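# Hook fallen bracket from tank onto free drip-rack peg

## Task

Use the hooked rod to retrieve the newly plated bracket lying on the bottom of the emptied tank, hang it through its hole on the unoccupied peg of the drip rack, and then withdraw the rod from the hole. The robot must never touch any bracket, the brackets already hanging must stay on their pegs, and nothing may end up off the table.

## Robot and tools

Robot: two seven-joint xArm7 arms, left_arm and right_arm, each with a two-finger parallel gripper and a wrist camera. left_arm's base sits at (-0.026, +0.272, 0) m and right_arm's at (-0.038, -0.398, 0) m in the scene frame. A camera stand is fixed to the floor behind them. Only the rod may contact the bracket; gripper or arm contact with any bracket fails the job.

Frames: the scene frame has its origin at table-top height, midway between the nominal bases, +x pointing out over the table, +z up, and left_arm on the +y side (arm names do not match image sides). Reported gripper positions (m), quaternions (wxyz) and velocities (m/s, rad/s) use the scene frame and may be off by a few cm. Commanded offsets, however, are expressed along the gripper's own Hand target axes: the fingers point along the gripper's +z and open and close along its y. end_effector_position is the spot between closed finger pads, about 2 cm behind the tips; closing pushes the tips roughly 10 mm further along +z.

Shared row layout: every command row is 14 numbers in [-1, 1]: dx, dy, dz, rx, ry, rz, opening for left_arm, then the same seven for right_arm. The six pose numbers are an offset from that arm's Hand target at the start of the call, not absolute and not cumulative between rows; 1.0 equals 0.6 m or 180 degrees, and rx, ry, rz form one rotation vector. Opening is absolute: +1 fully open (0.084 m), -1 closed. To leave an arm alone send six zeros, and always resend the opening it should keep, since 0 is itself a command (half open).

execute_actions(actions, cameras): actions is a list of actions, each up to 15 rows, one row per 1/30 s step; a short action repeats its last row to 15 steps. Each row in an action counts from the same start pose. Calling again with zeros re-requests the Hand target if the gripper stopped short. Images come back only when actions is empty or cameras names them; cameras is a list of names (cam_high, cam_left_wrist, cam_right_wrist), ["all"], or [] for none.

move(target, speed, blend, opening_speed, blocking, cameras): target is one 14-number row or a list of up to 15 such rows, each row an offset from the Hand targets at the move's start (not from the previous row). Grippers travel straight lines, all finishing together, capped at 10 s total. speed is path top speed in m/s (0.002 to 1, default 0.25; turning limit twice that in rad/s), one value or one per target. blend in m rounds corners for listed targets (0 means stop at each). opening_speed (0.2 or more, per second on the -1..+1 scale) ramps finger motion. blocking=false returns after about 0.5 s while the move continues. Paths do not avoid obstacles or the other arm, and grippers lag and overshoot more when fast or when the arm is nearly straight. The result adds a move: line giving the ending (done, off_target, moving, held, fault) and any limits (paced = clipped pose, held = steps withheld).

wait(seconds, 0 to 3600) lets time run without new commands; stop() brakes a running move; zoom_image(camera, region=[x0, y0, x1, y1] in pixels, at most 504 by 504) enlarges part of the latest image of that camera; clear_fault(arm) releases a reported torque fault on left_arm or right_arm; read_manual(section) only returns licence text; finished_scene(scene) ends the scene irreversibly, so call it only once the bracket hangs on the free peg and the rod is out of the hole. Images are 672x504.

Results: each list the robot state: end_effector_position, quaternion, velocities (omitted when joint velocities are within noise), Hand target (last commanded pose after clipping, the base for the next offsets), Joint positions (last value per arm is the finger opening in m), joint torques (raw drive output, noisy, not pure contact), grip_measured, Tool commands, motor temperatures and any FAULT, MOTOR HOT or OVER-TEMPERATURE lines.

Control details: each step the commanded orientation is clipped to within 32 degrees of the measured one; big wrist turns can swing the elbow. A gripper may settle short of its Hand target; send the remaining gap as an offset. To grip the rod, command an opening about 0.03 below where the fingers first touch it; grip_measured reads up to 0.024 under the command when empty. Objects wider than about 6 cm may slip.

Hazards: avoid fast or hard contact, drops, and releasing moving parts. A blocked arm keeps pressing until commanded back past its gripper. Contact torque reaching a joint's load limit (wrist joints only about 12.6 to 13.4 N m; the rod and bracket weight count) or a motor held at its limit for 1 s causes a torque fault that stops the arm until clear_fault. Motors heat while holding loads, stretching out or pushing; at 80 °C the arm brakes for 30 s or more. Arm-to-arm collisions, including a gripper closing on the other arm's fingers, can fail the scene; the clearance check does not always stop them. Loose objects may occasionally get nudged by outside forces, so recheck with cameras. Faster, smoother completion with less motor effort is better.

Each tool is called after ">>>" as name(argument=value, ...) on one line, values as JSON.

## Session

>>> execute_actions(actions=[])

>>> zoom_image(camera="cam_high", region=[280, 150, 470, 390])

Scene clock: 0.00 s.
left_arm: end_effector_position=(+0.0617, +0.0708, +0.2802) grip_measured=+1.00 end_effector_quat_wxyz=(-0.325, +0.895, -0.068, +0.297) | right_arm: end_effector_position=(+0.3999, -0.6288, +0.2305) grip_measured=+1.00 end_effector_quat_wxyz=(-0.320, +0.937, +0.064, +0.125)
Joint positions: left_arm=[-0.871 -0.556 -0.769 0.729 0.329 1.738 -1.33 0.084] | right_arm=[-0.682 0.3 -0.125 1.419 0.643 1.518 -1.098 0.084]
Joint velocities: within noise
Joint torques (N m): no reading
Motor temperatures (°C): left_arm=[38 36 36 32 39 39 37] | right_arm=[36 40 37 33 42 36 40]
Hand target: left_arm +0.0617, +0.0708, +0.2802; -0.325, +0.895, -0.068, +0.297 | right_arm +0.3999, -0.6288, +0.2305; -0.320, +0.937, +0.064, +0.125
Tool commands: left_gripper/opening=+1.0 right_gripper/opening=+1.0

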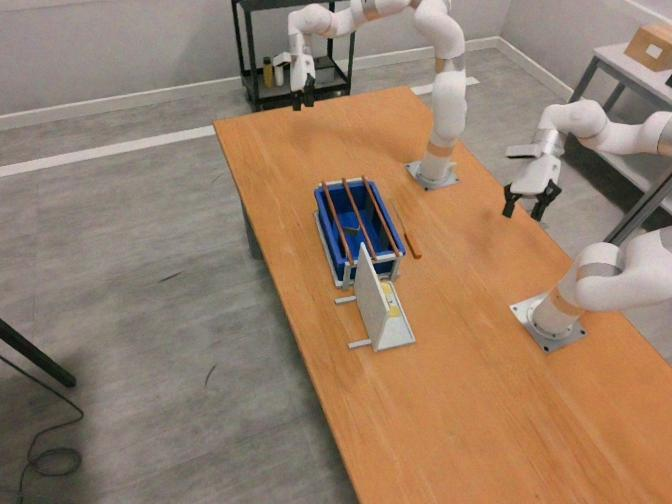

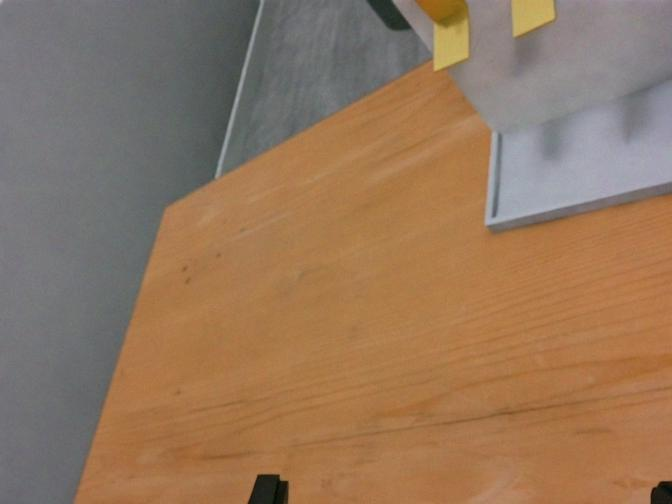

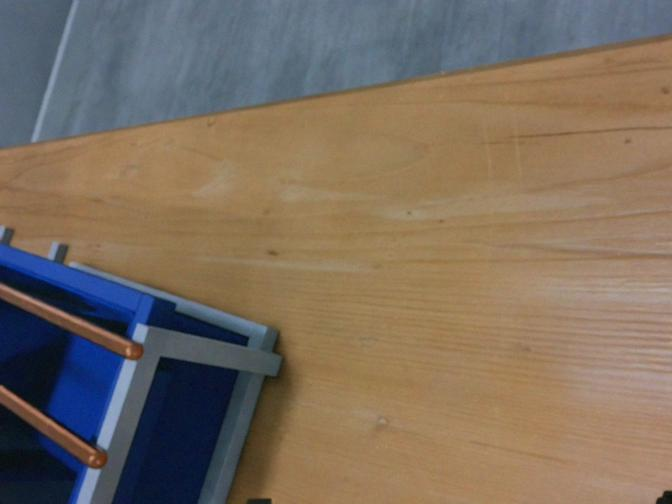

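Scaled by 2.100 from the camera's image (finer frame: 960x720).

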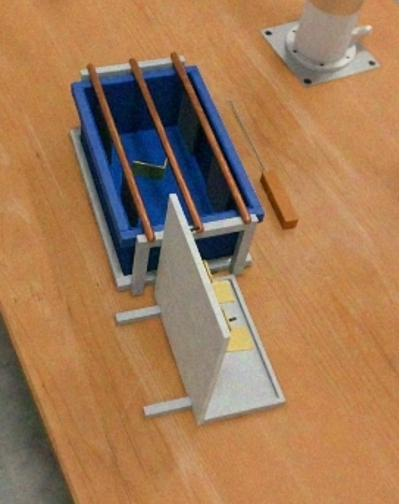

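>>> move(target=[0.646,-0.0145,-0.069,-0.2145,-0.196,-0.0449,1,0,0,0,0,0,0,-1], speed=0.3, cameras=["cam_left_wrist"])

>>> zoom_image(camera="cam_left_wrist", region=[240, 130, 480, 330])

Scene clock: 13.70 s.
left_arm: end_effector_position=(+0.3527, -0.0670, +0.4994) grip_measured=+1.00 end_effector_quat_wxyz=(+0.001, +1.000, +0.000, +0.001) | right_arm: end_effector_position=(+0.3999, -0.6288, +0.2305) grip_measured=-0.99 end_effector_quat_wxyz=(-0.320, +0.937, +0.064, +0.125)
Joint positions: left_arm=[-0.645 0.506 -0.234 2.649 0.135 2.148 -0.773 0.084] | right_arm=[-0.682 0.3 -0.125 1.419 0.643 1.518 -1.098 0]
Joint torques (N m): left_arm=[-8.67 -25.82 1.31 11.28 4.15 0.13 2.14] | right_arm=[0.06 -24.5 -0.81 11.99 1.75 -0.5 -0.06]
Hand target: left_arm +0.3529, -0.0672, +0.4997; +0.000, +1.000, +0.000, +0.000 | right_arm +0.3999, -0.6288, +0.2305; -0.320, +0.937, +0.064, +0.125
Off the commanded pose: left_arm 0.000 m, 0 deg | right_arm 0.000 m, 0 deg.
move: done

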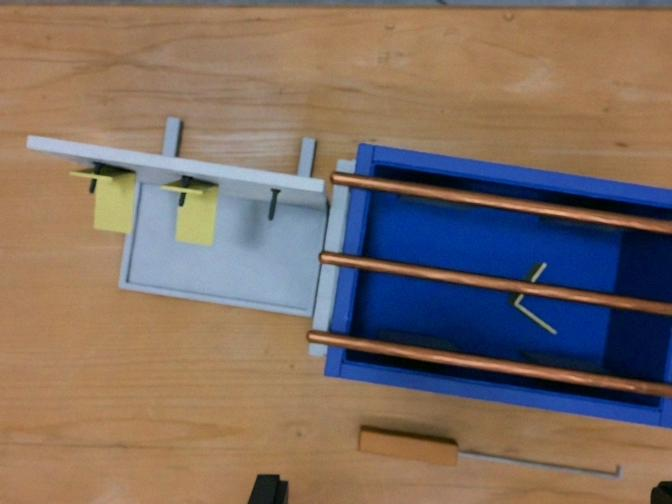

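Scaled by 2.100 from the camera's image (finer frame: 960x720).

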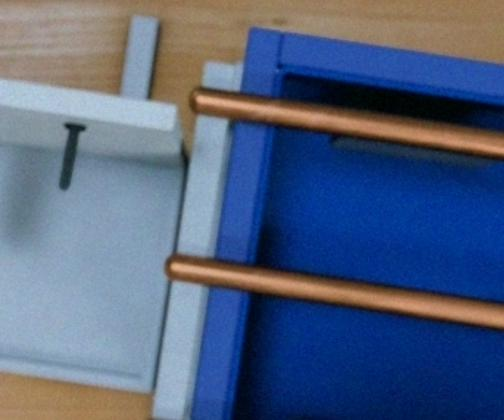

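>>> zoom_image(camera="cam_left_wrist", region=[490, 240, 580, 350])

>>> zoom_image(camera="cam_left_wrist", region=[340, 400, 640, 503])

>>> zoom_image(camera="cam_high", region=[325, 210, 385, 260])

Scaled by 4.582 from the camera's image (finer frame: 960x720).

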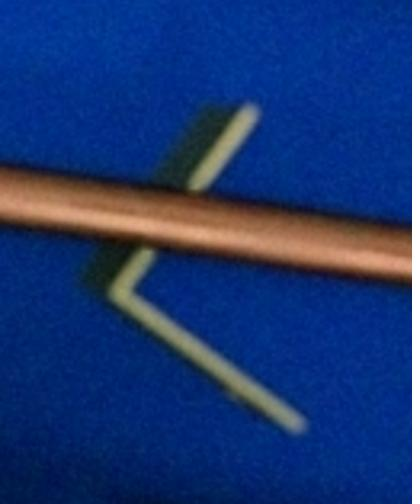

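Scaled by 1.680 from the camera's image (finer frame: 960x720).

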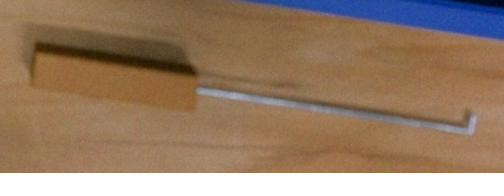

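This scene's latest camera images include none from cam_high. They are from: cam_left_wrist. cam_high's image comes with the result of a call that names it in "cameras".

>>> move(target=[0,0,0,0,0,0,1,0.2533,-0.2998,0.2338,0.1407,-0.0521,-0.498,-1], speed=0.3, cameras=["cam_right_wrist","cam_high"])

>>> zoom_image(camera="cam_right_wrist", region=[260, 190, 430, 350])

Scene clock: 41.90 s.
left_arm: end_effector_position=(+0.3527, -0.0670, +0.4994) grip_measured=+1.00 end_effector_quat_wxyz=(+0.001, +1.000, +0.000, +0.001) | right_arm: end_effector_position=(+0.5369, -0.3948, +0.2700) grip_measured=-0.99 end_effector_quat_wxyz=(-0.312, +0.543, +0.746, +0.228)
Joint positions: left_arm=[-0.645 0.506 -0.234 2.649 0.135 2.148 -0.773 0.084] | right_arm=[-0.431 0.723 0.248 2.11 0.526 1.801 -2.06 0]
Joint torques (N m): left_arm=[-8.62 -26.01 1.26 10.89 4.02 0.08 2.13] | right_arm=[6.46 -26.03 5.65 13.09 -0.51 0.55 -1.2]
Hand target: left_arm +0.3527, -0.0670, +0.4994; +0.001, +1.000, +0.000, +0.001 | right_arm +0.5369, -0.3948, +0.2700; -0.312, +0.543, +0.746, +0.227
Off the commanded pose: left_arm 0.000 m, 0 deg | right_arm 0.000 m, 0 deg.
move: done
Images, in order (width x height): cam_high 672x504, cam_right_wrist 672x504.

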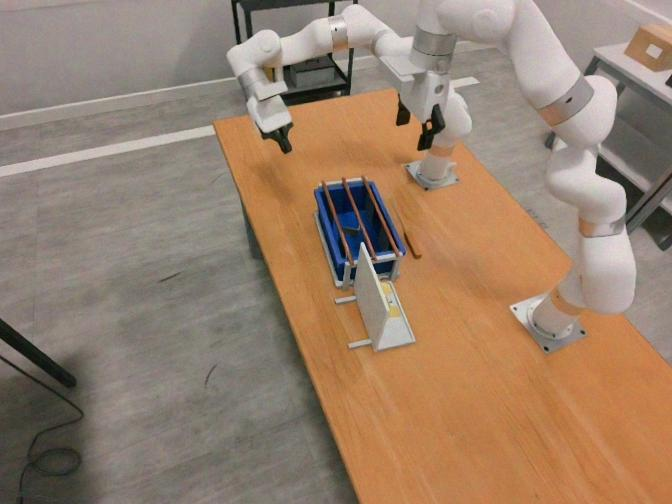

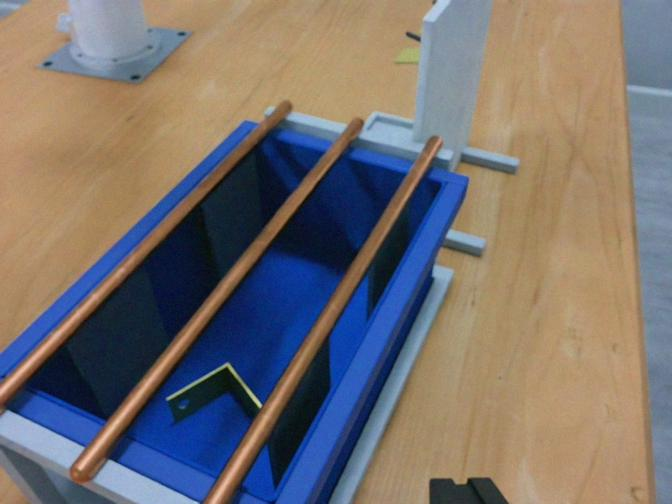

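Scaled by 2.965 from the camera's image (finer frame: 960x720).

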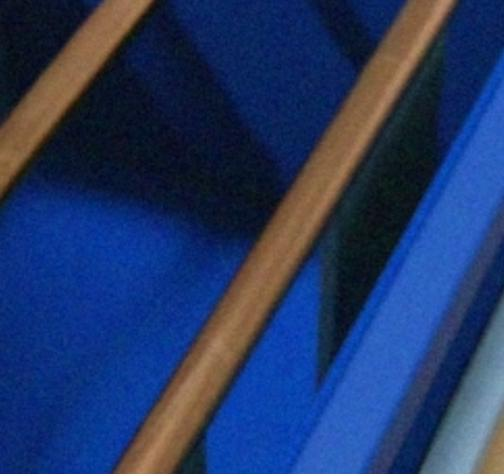

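>>> move(target=[-0.255,-0.695,0.083,0,0,0,1,0,0,0,0,0,0,0], speed=0.4)

>>> move(target=[[0,0,0,0,0,0,1,0.2713,-0.2545,0.2038,0.1697,-0.2121,-0.4041,0],[0,0,0,0,0,0,1,0.3153,-0.307,0.688,0.609,0,-0.604,0]], speed=0.35, blend=0.03, cameras=["all"])

Scene clock: 95.30 s.
left_arm: end_effector_position=(+0.1999, +0.3499, +0.4483) grip_measured=+1.00 end_effector_quat_wxyz=(+0.001, +1.000, +0.000, +0.001) | right_arm: end_effector_position=(+0.5369, -0.3948, +0.2700) grip_measured=-0.01 end_effector_quat_wxyz=(-0.312, +0.543, +0.746, +0.227)
Joint positions: left_arm=[-0.189 -0.722 0.255 1.186 0.174 1.885 0.062 0.084] | right_arm=[-0.431 0.723 0.248 2.111 0.526 1.801 -2.06 0.044]
Joint torques (N m): left_arm=[8.57 -11.53 -1.19 13.07 4.28 -4.46 2.29] | right_arm=[6.08 -26.3 5.52 12.98 -0.64 0.57 0.42]
Hand target: left_arm +0.1999, +0.3499, +0.4483; +0.001, +1.000, +0.000, +0.001 | right_arm +0.5369, -0.3948, +0.2700; -0.312, +0.543, +0.746, +0.227
Off the commanded pose: left_arm 0.000 m, 0 deg | right_arm 0.000 m, 0 deg.
move: done

Scene clock: 100.27 s.
left_arm: end_effector_position=(+0.1999, +0.3499, +0.4483) grip_measured=+1.00 end_effector_quat_wxyz=(+0.001, +1.000, +0.000, +0.001) | right_arm: end_effector_position=(+0.2305, -0.0453, +0.1148) grip_measured=-0.01 end_effector_quat_wxyz=(-0.289, -0.608, +0.695, -0.252)
Joint positions: left_arm=[-0.189 -0.722 0.255 1.186 0.174 1.885 0.062 0.084] | right_arm=[0.528 0.802 0.747 1.676 -0.605 1.888 -3.174 0.044]
Joint torques (N m): left_arm=[8.88 -11.42 -0.89 13.25 3.88 -4.25 2.63] | right_arm=[6.31 -23.2 5.49 10.73 -3.06 1.38 -1.72]
Hand target: left_arm +0.1999, +0.3499, +0.4483; +0.001, +1.000, +0.000, +0.001 | right_arm +0.2305, -0.0453, +0.1147; -0.289, -0.608, +0.695, -0.252
Off the commanded pose: left_arm 0.000 m, 0 deg | right_arm 0.000 m, 0 deg.
move: done

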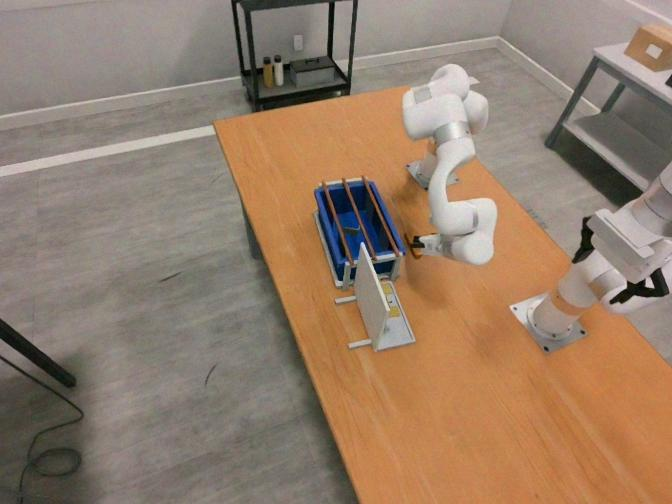

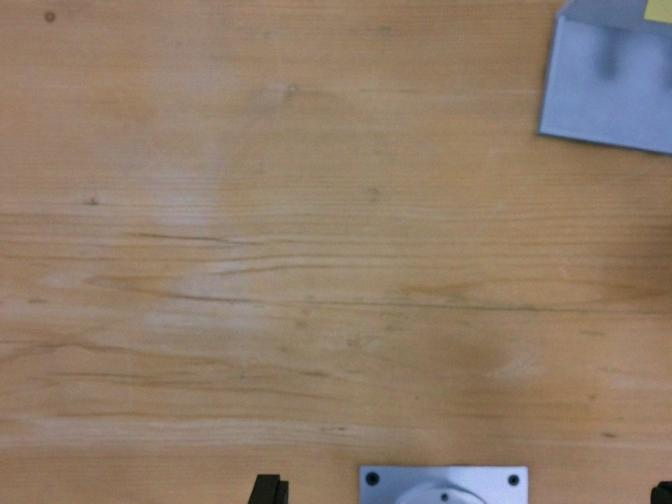

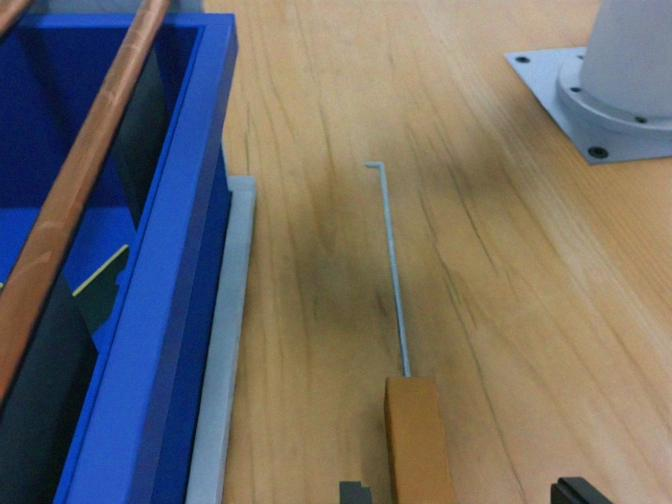

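>>> move(target=[0,0,0,0,0,0,1,0,0.0055,0.1993,0,0,0,0], speed=0.12, cameras=["cam_right_wrist"])

Scene clock: 107.93 s.
left_arm: end_effector_position=(+0.1999, +0.3499, +0.4483) grip_measured=+1.00 end_effector_quat_wxyz=(+0.001, +1.000, +0.000, +0.001) | right_arm: end_effector_position=(+0.2159, -0.1287, +0.0303) grip_measured=-0.01 end_effector_quat_wxyz=(-0.289, -0.608, +0.695, -0.252)
Joint positions: left_arm=[-0.189 -0.722 0.255 1.186 0.174 1.885 0.062 0.084] | right_arm=[0.343 0.73 0.742 1.25 -0.655 1.578 -3.112 0.044]
Joint torques (N m): left_arm=[8.71 -11.37 -0.99 13.15 4.02 -4.19 2.35] | right_arm=[-5.9 -27.53 5.36 6.77 -2.79 -0.76 1.51]
Hand target: left_arm +0.1999, +0.3499, +0.4483; +0.001, +1.000, +0.000, +0.001 | right_arm +0.2159, -0.1287, +0.0303; -0.289, -0.608, +0.695, -0.252
Off the commanded pose: left_arm 0.000 m, 0 deg | right_arm 0.000 m, 0 deg.
move: done

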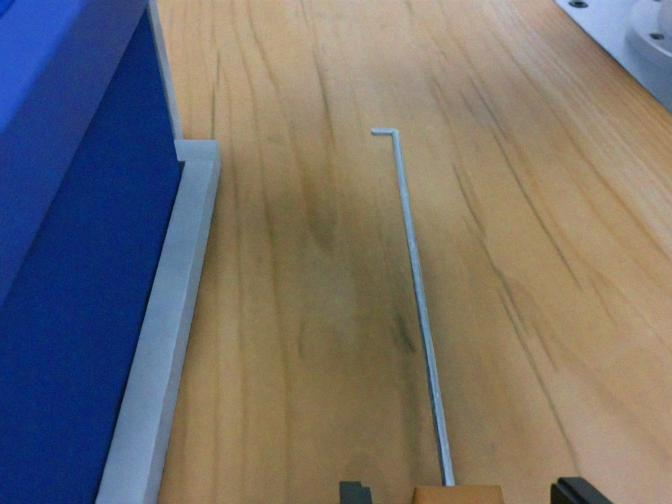

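>>> move(target=[0,0,0,0,0,0,1,0,0,0,0,0,0,-1], opening_speed=1.5, cameras=["cam_right_wrist"])

Scene clock: 112.60 s.
left_arm: end_effector_position=(+0.1999, +0.3499, +0.4483) grip_measured=+1.00 end_effector_quat_wxyz=(+0.001, +1.000, +0.000, +0.001) | right_arm: end_effector_position=(+0.2159, -0.1287, +0.0303) grip_measured=-0.50 end_effector_quat_wxyz=(-0.289, -0.608, +0.695, -0.252)
Joint positions: left_arm=[-0.189 -0.722 0.255 1.186 0.174 1.885 0.062 0.084] | right_arm=[0.343 0.73 0.741 1.25 -0.655 1.578 -3.112 0.022]
Joint torques (N m): left_arm=[8.72 -11.14 -1.24 12.76 3.85 -4.19 2.22] | right_arm=[-6.21 -19.41 5.75 6.99 -2.1 -0.47 1.41]
Hand target: left_arm +0.1999, +0.3499, +0.4483; +0.001, +1.000, +0.000, +0.001 | right_arm +0.2159, -0.1287, +0.0303; -0.289, -0.608, +0.695, -0.252
Off the commanded pose: left_arm 0.000 m, 0 deg | right_arm 0.000 m, 0 deg.
move: done

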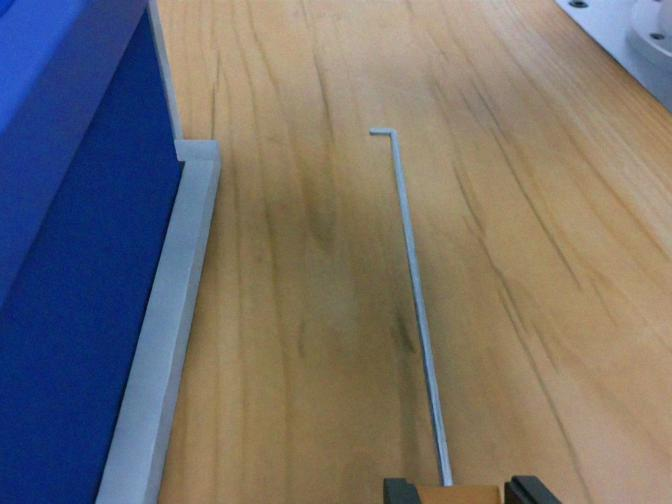

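>>> move(target=[[0,0,0,0,0,0,1,0.424,0,-0.424,0,0,0,-1],[0,0,0,0,0,0,1,0.5252,-0.2995,-0.3235,0,-0.1647,-0.866,-1]], speed=0.4, blend=0.05, cameras=["cam_right_wrist","cam_high"])

Scene clock: 141.60 s.
left_arm: end_effector_position=(+0.1999, +0.3499, +0.4483) grip_measured=+1.00 end_effector_quat_wxyz=(+0.001, +1.000, +0.000, +0.001) | right_arm: end_effector_position=(+0.3814, -0.2377, +0.3894) grip_measured=-0.50 end_effector_quat_wxyz=(+0.166, +0.863, +0.389, -0.278)
Joint positions: left_arm=[-0.189 -0.722 0.255 1.186 0.174 1.885 0.062 0.084] | right_arm=[0.063 1.025 1.867 2.439 -1.478 2.82 -6.281 0.022]
Joint torques (N m): left_arm=[8.72 -10.76 -1.13 13.02 3.83 -4.21 2.17] | right_arm=[6.32 -23.8 10.99 1.34 -2.93 1.03 -1.75]
Hand target: left_arm +0.1999, +0.3499, +0.4483; +0.001, +1.000, +0.000, +0.001 | right_arm +0.3827, -0.2373, +0.3903; +0.169, +0.830, +0.405, -0.344
Off the commanded pose: left_arm 0.000 m, 0 deg | right_arm 0.002 m, 9 deg.
joint sent to its limit (right arm) — joint 7 (wrist roll), lower limit. The joint targets are off in orientation, not in position.
move: off_target (right_arm)
Images, in order (width x height): cam_high 672x504, cam_right_wrist 672x504.

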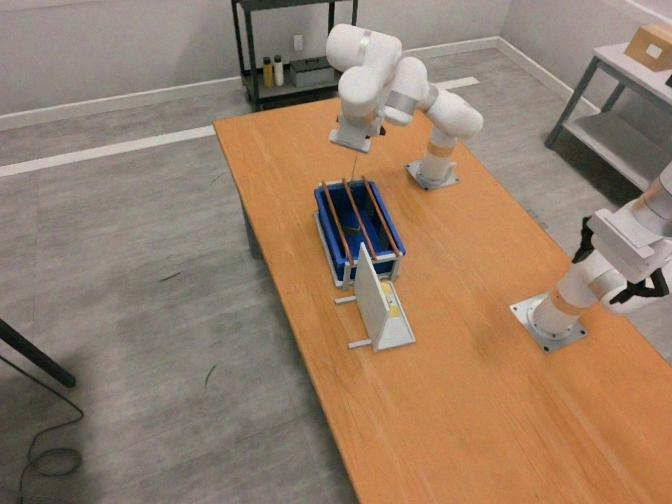

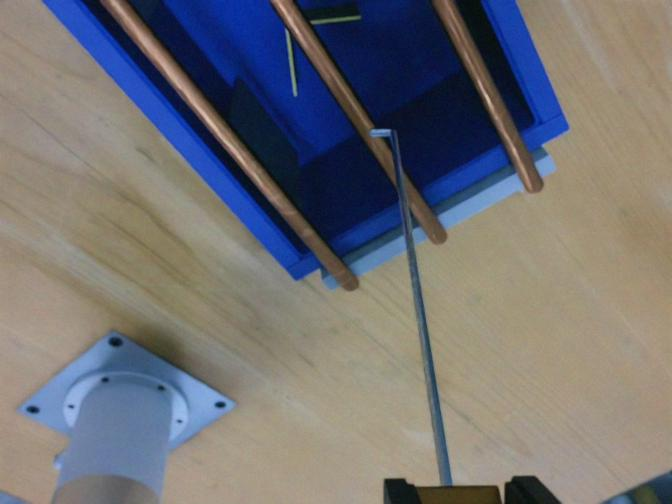

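>>> move(target=[0,0,0,0,0,0,1,0.0333,0.037,0.0593,0.0557,0.0023,0.0231,-1], speed=0.12, cameras=["cam_right_wrist"])

Scene clock: 159.70 s.
left_arm: end_effector_position=(+0.1999, +0.3499, +0.4483) grip_measured=+1.00 end_effector_quat_wxyz=(+0.001, +1.000, +0.000, +0.001) | right_arm: end_effector_position=(+0.3923, -0.2600, +0.3505) grip_measured=-0.50 end_effector_quat_wxyz=(+0.108, +0.865, +0.343, -0.349)
Joint positions: left_arm=[-0.189 -0.722 0.255 1.186 0.174 1.885 0.062 0.084] | right_arm=[0.084 1.119 1.894 2.606 -1.534 2.865 -6.281 0.022]
Joint torques (N m): left_arm=[8.68 -11.3 -1.34 12.95 3.58 -3.82 2.3] | right_arm=[6.4 -25.98 9.7 -0.34 -2.65 2.34 -1.64]
Hand target: left_arm +0.1999, +0.3499, +0.4483; +0.001, +1.000, +0.000, +0.001 | right_arm +0.3935, -0.2597, +0.3511; +0.107, +0.857, +0.344, -0.368
Off the commanded pose: left_arm 0.000 m, 0 deg | right_arm 0.001 m, 2 deg.
joint sent to its limit (right arm) — joint 7 (wrist roll), lower limit. The joint targets still meet the commanded pose.
move: done

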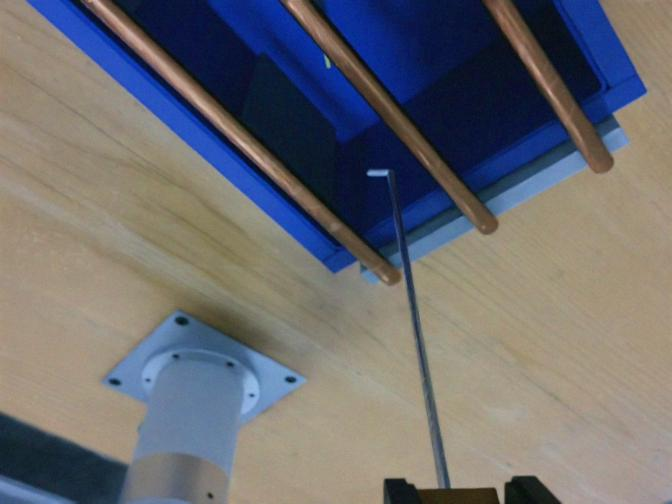

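>>> wait(seconds=0.2, cameras=["all"])

>>> zoom_image(camera="cam_high", region=[300, 100, 440, 280])

>>> zoom_image(camera="cam_right_wrist", region=[300, 100, 560, 300])

Scene clock: 167.37 s.
left_arm: end_effector_position=(+0.1999, +0.3499, +0.4483) grip_measured=+1.00 end_effector_quat_wxyz=(+0.001, +1.000, +0.000, +0.001) | right_arm: end_effector_position=(+0.3923, -0.2600, +0.3505) grip_measured=-0.50 end_effector_quat_wxyz=(+0.108, +0.865, +0.343, -0.349)
Joint positions: left_arm=[-0.189 -0.722 0.255 1.186 0.174 1.885 0.062 0.084] | right_arm=[0.084 1.119 1.894 2.606 -1.534 2.865 -6.281 0.022]
Joint torques (N m): left_arm=[8.62 -11.27 -1.31 12.97 3.41 -4.05 2.21] | right_arm=[6.3 -26.18 9.59 -0.37 -2.77 2.4 -1.67]
Hand target: left_arm +0.1999, +0.3499, +0.4483; +0.001, +1.000, +0.000, +0.001 | right_arm +0.3935, -0.2597, +0.3511; +0.107, +0.857, +0.344, -0.368
Tool commands: left_gripper/opening=+1.0 right_gripper/opening=-1.0
Off the commanded pose: left_arm 0.000 m, 0 deg | right_arm 0.001 m, 2 deg.
wait: 0.20 s; at rest from the start

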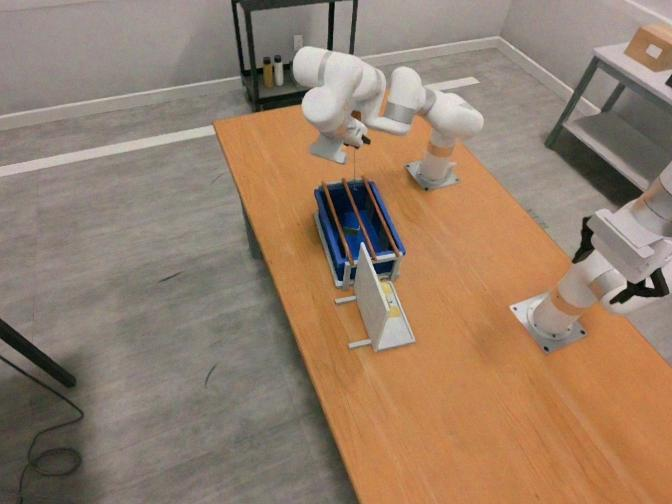

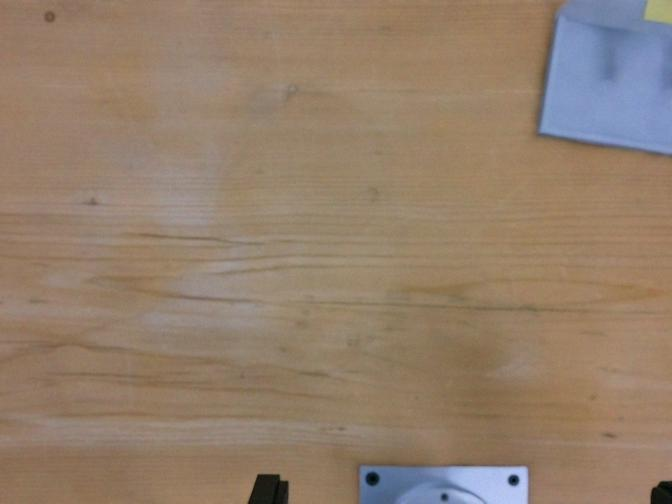

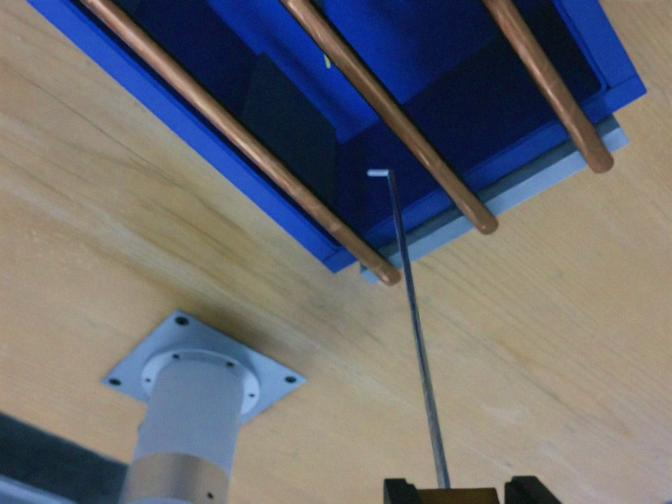

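Scaled by 2.800 from the camera's image (finer frame: 960x720).

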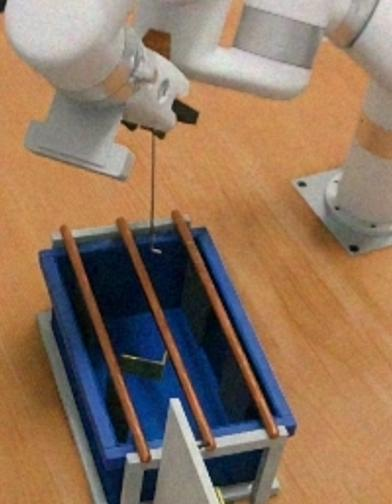

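Scaled by 1.938 from the camera's image (finer frame: 960x720).

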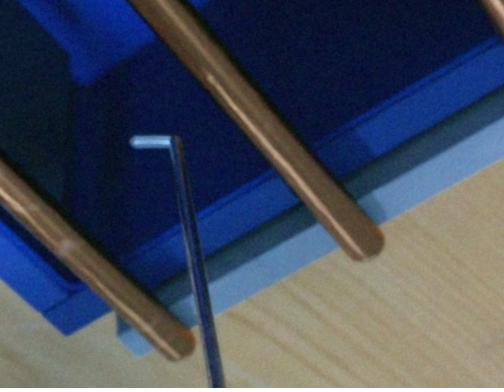

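>>> move(target=[0,0,0,0,0,0,1,0.123,-0.0143,0.0915,0,0,0,-1], speed=0.1, cameras=["cam_right_wrist","cam_high"])

>>> zoom_image(camera="cam_high", region=[300, 150, 420, 280])

>>> zoom_image(camera="cam_right_wrist", region=[240, 60, 480, 240])

Scene clock: 186.30 s.
left_arm: end_effector_position=(+0.1999, +0.3499, +0.4483) grip_measured=+1.00 end_effector_quat_wxyz=(+0.001, +1.000, +0.000, +0.001) | right_arm: end_effector_position=(+0.3934, -0.2396, +0.2610) grip_measured=-0.50 end_effector_quat_wxyz=(+0.107, +0.857, +0.344, -0.368)
Joint positions: left_arm=[-0.189 -0.722 0.255 1.186 0.174 1.885 0.062 0.084] | right_arm=[-0.055 1.375 2.009 2.288 -1.377 2.791 -5.952 0.022]
Joint torques (N m): left_arm=[7.73 -10.79 -1.66 12.85 3.58 -4.01 1.98] | right_arm=[-6.13 -26 14.19 -3.51 4.57 -0.86 1.4]
Hand target: left_arm +0.1999, +0.3499, +0.4483; +0.001, +1.000, +0.000, +0.001 | right_arm +0.3934, -0.2396, +0.2610; +0.107, +0.857, +0.344, -0.368
Off the commanded pose: left_arm 0.000 m, 0 deg | right_arm 0.000 m, 0 deg.
move: done
Images, in order (width x height): cam_high 672x504, cam_right_wrist 672x504.

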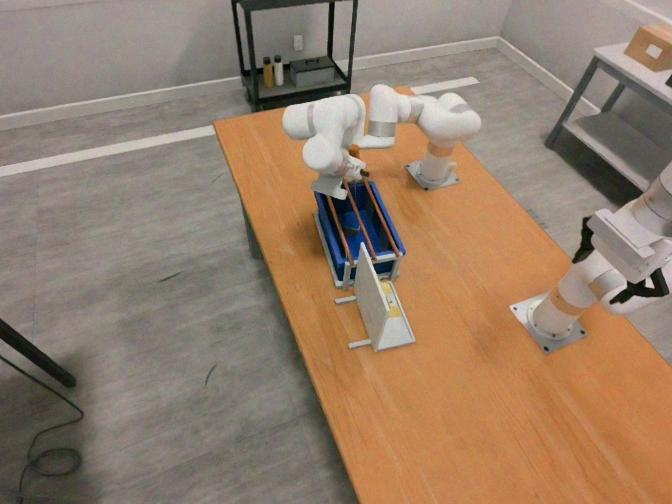

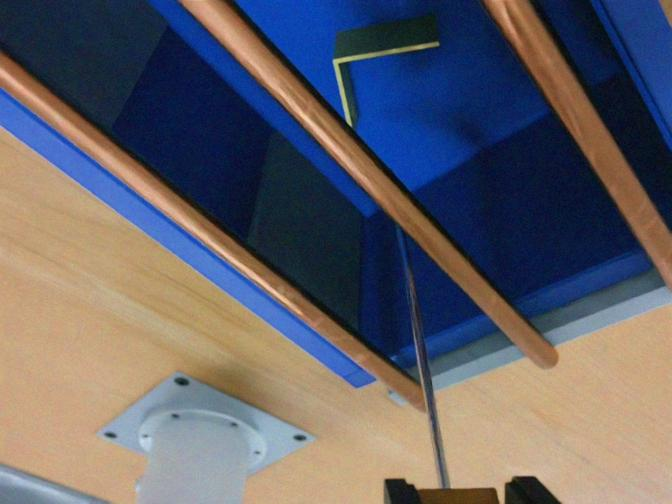

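Scaled by 3.877 from the camera's image (finer frame: 960x720).

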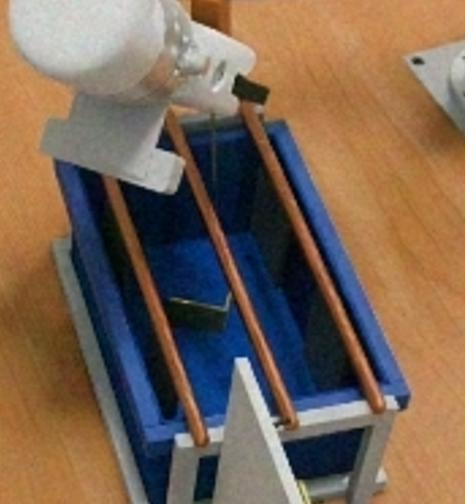

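Scaled by 2.100 from the camera's image (finer frame: 960x720).

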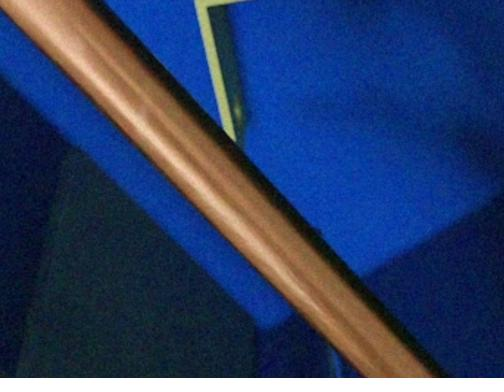

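>>> move(target=[-0.124,0.81,0.2917,-0.0535,0.180,0.1783,-1,0,0,0,0,0,0,-1], speed=0.3, cameras=["cam_left_wrist","cam_right_wrist"])

>>> zoom_image(camera="cam_left_wrist", region=[260, 160, 440, 320])

Scene clock: 201.90 s.
left_arm: end_effector_position=(+0.1259, -0.1364, +0.2741) grip_measured=-1.00 end_effector_quat_wxyz=(+0.082, +0.918, -0.272, +0.276) | right_arm: end_effector_position=(+0.3934, -0.2396, +0.2609) grip_measured=-0.50 end_effector_quat_wxyz=(+0.107, +0.857, +0.344, -0.368)
Joint positions: left_arm=[-0.358 -0.734 -0.911 0.641 -0.328 0.668 -0.475 0] | right_arm=[-0.055 1.375 2.009 2.288 -1.377 2.791 -5.952 0.022]
Joint torques (N m): left_arm=[8.21 9.57 8.56 13.98 4.28 -5.46 -2.05] | right_arm=[-6.21 -26.41 12.87 -3.58 4.59 -0.96 1.41]
Hand target: left_arm +0.1259, -0.1364, +0.2741; +0.082, +0.918, -0.272, +0.276 | right_arm +0.3934, -0.2396, +0.2610; +0.107, +0.857, +0.344, -0.368
Off the commanded pose: left_arm 0.000 m, 0 deg | right_arm 0.000 m, 0 deg.
move: done

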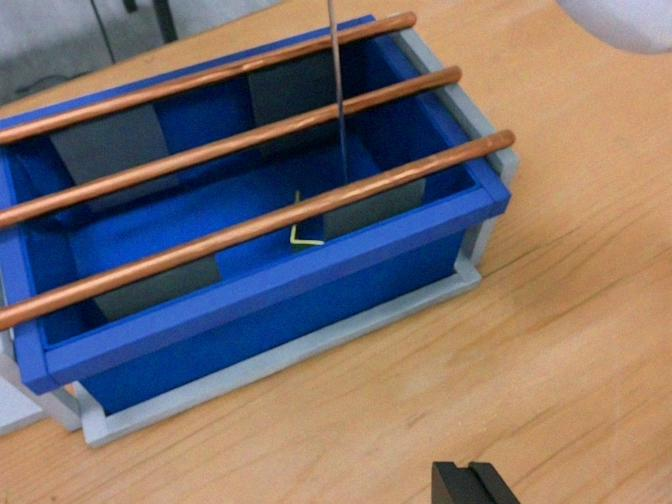

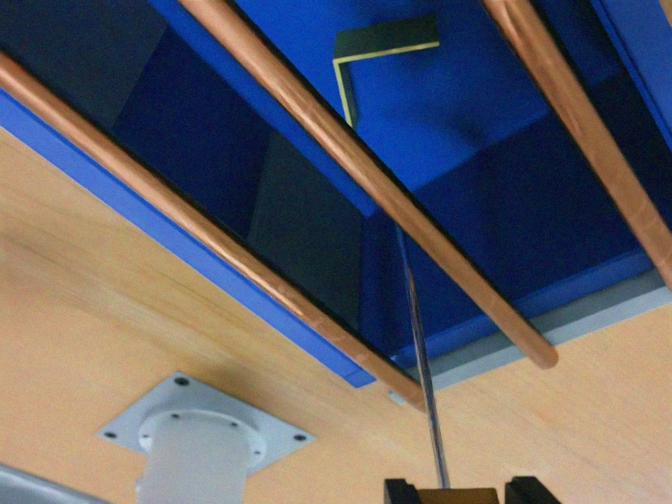

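Scaled by 2.800 from the camera's image (finer frame: 960x720).

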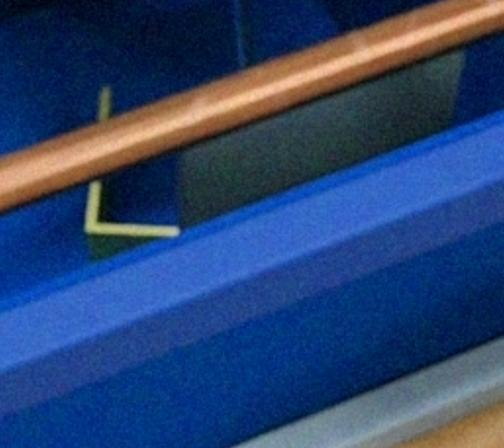

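>>> move(target=[0.0988,-0.0593,0.0072,-0.0313,-0.0593,0.0588,-1,0,0,0,0,0,0,-1], speed=0.12, cameras=["cam_left_wrist"])

>>> zoom_image(camera="cam_left_wrist", region=[260, 160, 440, 320])

Scene clock: 214.50 s.
left_arm: end_effector_position=(+0.1887, -0.1349, +0.3032) grip_measured=-1.00 end_effector_quat_wxyz=(+0.076, +0.906, -0.375, +0.183) | right_arm: end_effector_position=(+0.3934, -0.2396, +0.2609) grip_measured=-0.50 end_effector_quat_wxyz=(+0.107, +0.857, +0.344, -0.368)
Joint positions: left_arm=[-0.334 -0.47 -0.701 0.856 -0.269 0.846 -0.109 0] | right_arm=[-0.055 1.375 2.009 2.288 -1.377 2.791 -5.952 0.022]
Joint torques (N m): left_arm=[9.06 1.38 9.44 15.33 4.18 -0.46 2.35] | right_arm=[-6.23 -26.72 12.95 -3.51 4.72 -0.91 1.43]
Hand target: left_arm +0.1887, -0.1349, +0.3032; +0.076, +0.906, -0.375, +0.183 | right_arm +0.3934, -0.2396, +0.2610; +0.107, +0.857, +0.344, -0.368
Off the commanded pose: left_arm 0.000 m, 0 deg | right_arm 0.000 m, 0 deg.
move: done

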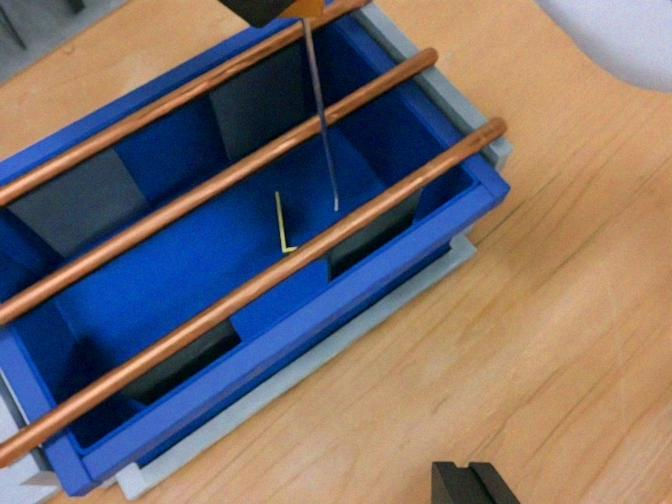

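Scaled by 2.800 from the camera's image (finer frame: 960x720).

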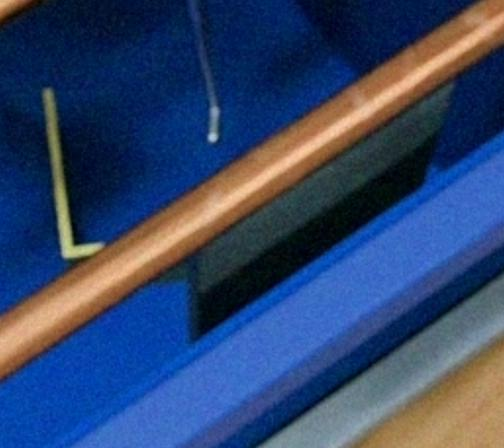

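>>> move(target=[-0.1007,-0.2833,0.0443,-0.105,0.0837,0.1781,-1,0.0443,-0.0022,0.0363,0,0,0,-1], speed=0.12, cameras=["cam_left_wrist"])

>>> zoom_image(camera="cam_left_wrist", region=[270, 180, 410, 300])

Scene clock: 238.47 s.
left_arm: end_effector_position=(+0.2769, +0.0174, +0.2553) grip_measured=-1.00 end_effector_quat_wxyz=(+0.216, +0.712, -0.620, +0.248) | right_arm: end_effector_position=(+0.3935, -0.2345, +0.2269) grip_measured=-0.50 end_effector_quat_wxyz=(+0.107, +0.857, +0.344, -0.368)
Joint positions: left_arm=[-0.662 -0.558 0.172 0.507 -0.668 0.748 1.369 0] | right_arm=[-0.092 1.454 2.01 2.194 -1.369 2.747 -5.9 0.022]
Joint torques (N m): left_arm=[-8.81 -1.14 1.52 15.74 -3.83 0.2 2.49] | right_arm=[-6.51 -26.19 10.03 -3.68 -1.41 -0.85 1.39]
Hand target: left_arm +0.2769, +0.0174, +0.2553; +0.216, +0.712, -0.621, +0.248 | right_arm +0.3935, -0.2345, +0.2269; +0.107, +0.857, +0.344, -0.368
Off the commanded pose: left_arm 0.000 m, 0 deg | right_arm 0.000 m, 0 deg.
move: done

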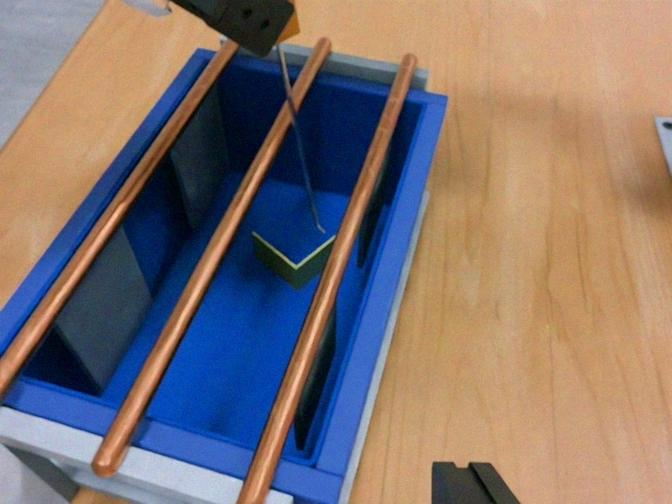

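Scaled by 3.600 from the camera's image (finer frame: 960x720).

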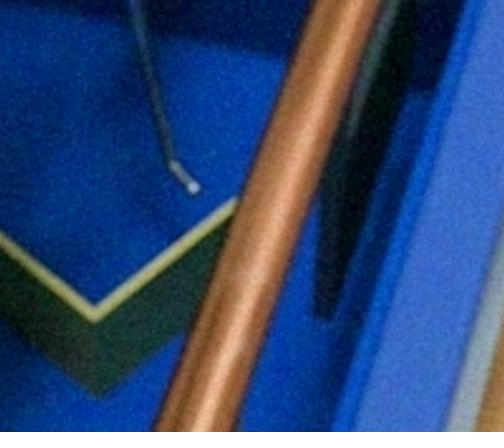

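>>> move(target=[0.0045,-0.0412,0.0035,0,0,0,-1,0.0206,0.002,0.0206,0,0,0,-1], speed=0.05, cameras=["cam_left_wrist"])

>>> zoom_image(camera="cam_left_wrist", region=[220, 190, 360, 310])

Scene clock: 261.87 s.
left_arm: end_effector_position=(+0.3018, +0.0174, +0.2553) grip_measured=-1.00 end_effector_quat_wxyz=(+0.216, +0.712, -0.621, +0.248) | right_arm: end_effector_position=(+0.3935, -0.2345, +0.2094) grip_measured=-0.50 end_effector_quat_wxyz=(+0.107, +0.857, +0.344, -0.368)
Joint positions: left_arm=[-0.67 -0.469 0.211 0.578 -0.681 0.753 1.415 0] | right_arm=[-0.115 1.493 2.006 2.146 -1.371 2.726 -5.883 0.022]
Joint torques (N m): left_arm=[-8.76 -3.87 1.13 15.27 -3.95 0.33 2.33] | right_arm=[-6.24 -25.98 10.56 -3.87 -1.31 -1.04 1.35]
Hand target: left_arm +0.3019, +0.0174, +0.2553; +0.216, +0.712, -0.621, +0.248 | right_arm +0.3935, -0.2345, +0.2094; +0.107, +0.857, +0.344, -0.368
Off the commanded pose: left_arm 0.000 m, 0 deg | right_arm 0.000 m, 0 deg.
move: done

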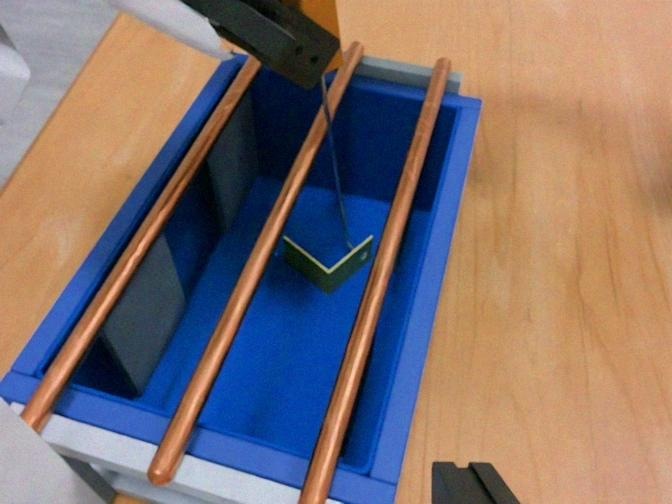

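Scaled by 3.600 from the camera's image (finer frame: 960x720).

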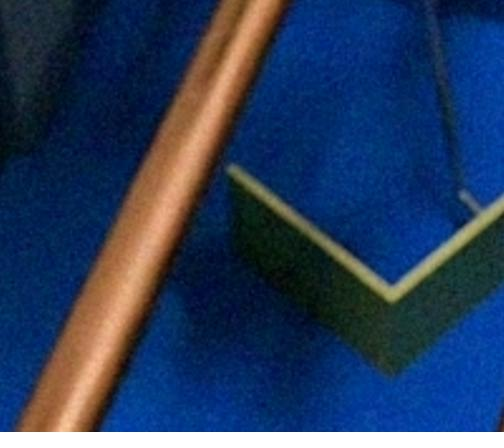

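>>> zoom_image(camera="cam_left_wrist", region=[320, 210, 400, 290])

Scaled by 6.300 from the camera's image (finer frame: 960x720).

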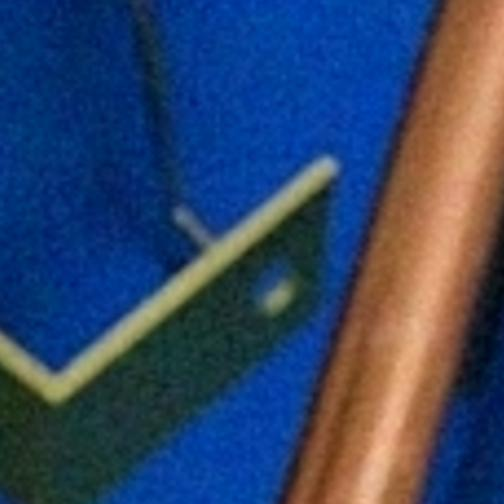

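>>> wait(seconds=0.1, cameras=["cam_right_wrist"])

>>> zoom_image(camera="cam_right_wrist", region=[300, 60, 460, 220])

Scene clock: 273.07 s.
left_arm: end_effector_position=(+0.3019, +0.0174, +0.2553) grip_measured=-1.00 end_effector_quat_wxyz=(+0.216, +0.712, -0.621, +0.248) | right_arm: end_effector_position=(+0.3935, -0.2345, +0.2094) grip_measured=-0.50 end_effector_quat_wxyz=(+0.107, +0.857, +0.344, -0.368)
Joint positions: left_arm=[-0.67 -0.469 0.211 0.578 -0.681 0.753 1.415 0] | right_arm=[-0.115 1.493 2.006 2.146 -1.371 2.726 -5.883 0.022]
Joint torques (N m): left_arm=[-9.55 -4.03 1.1 15.47 -3.87 0.25 2.39] | right_arm=[-6.24 -26.37 10.64 -3.97 -1.48 -0.93 1.37]
Hand target: left_arm +0.3019, +0.0174, +0.2553; +0.216, +0.712, -0.621, +0.248 | right_arm +0.3935, -0.2345, +0.2094; +0.107, +0.857, +0.344, -0.368
Tool commands: left_gripper/opening=-1.0 right_gripper/opening=-1.0
Off the commanded pose: left_arm 0.000 m, 0 deg | right_arm 0.000 m, 0 deg.
wait: 0.10 s; at rest from the start

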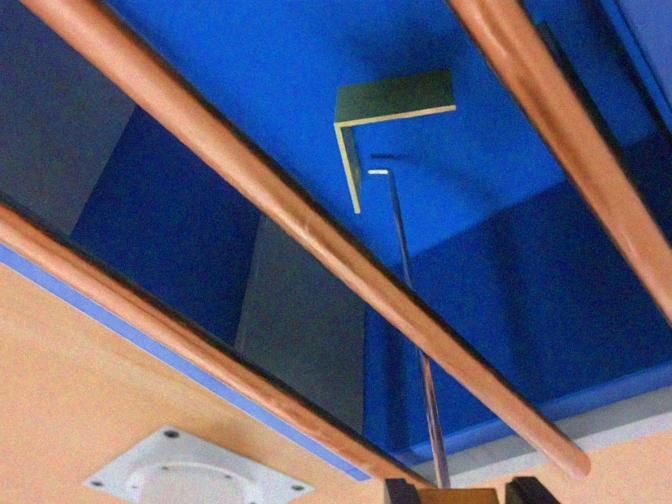

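Scaled by 3.150 from the camera's image (finer frame: 960x720).

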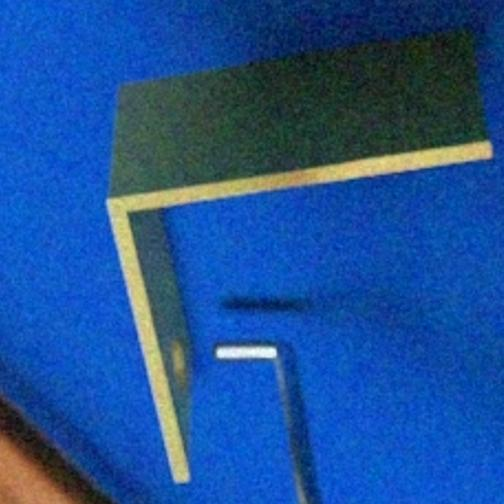

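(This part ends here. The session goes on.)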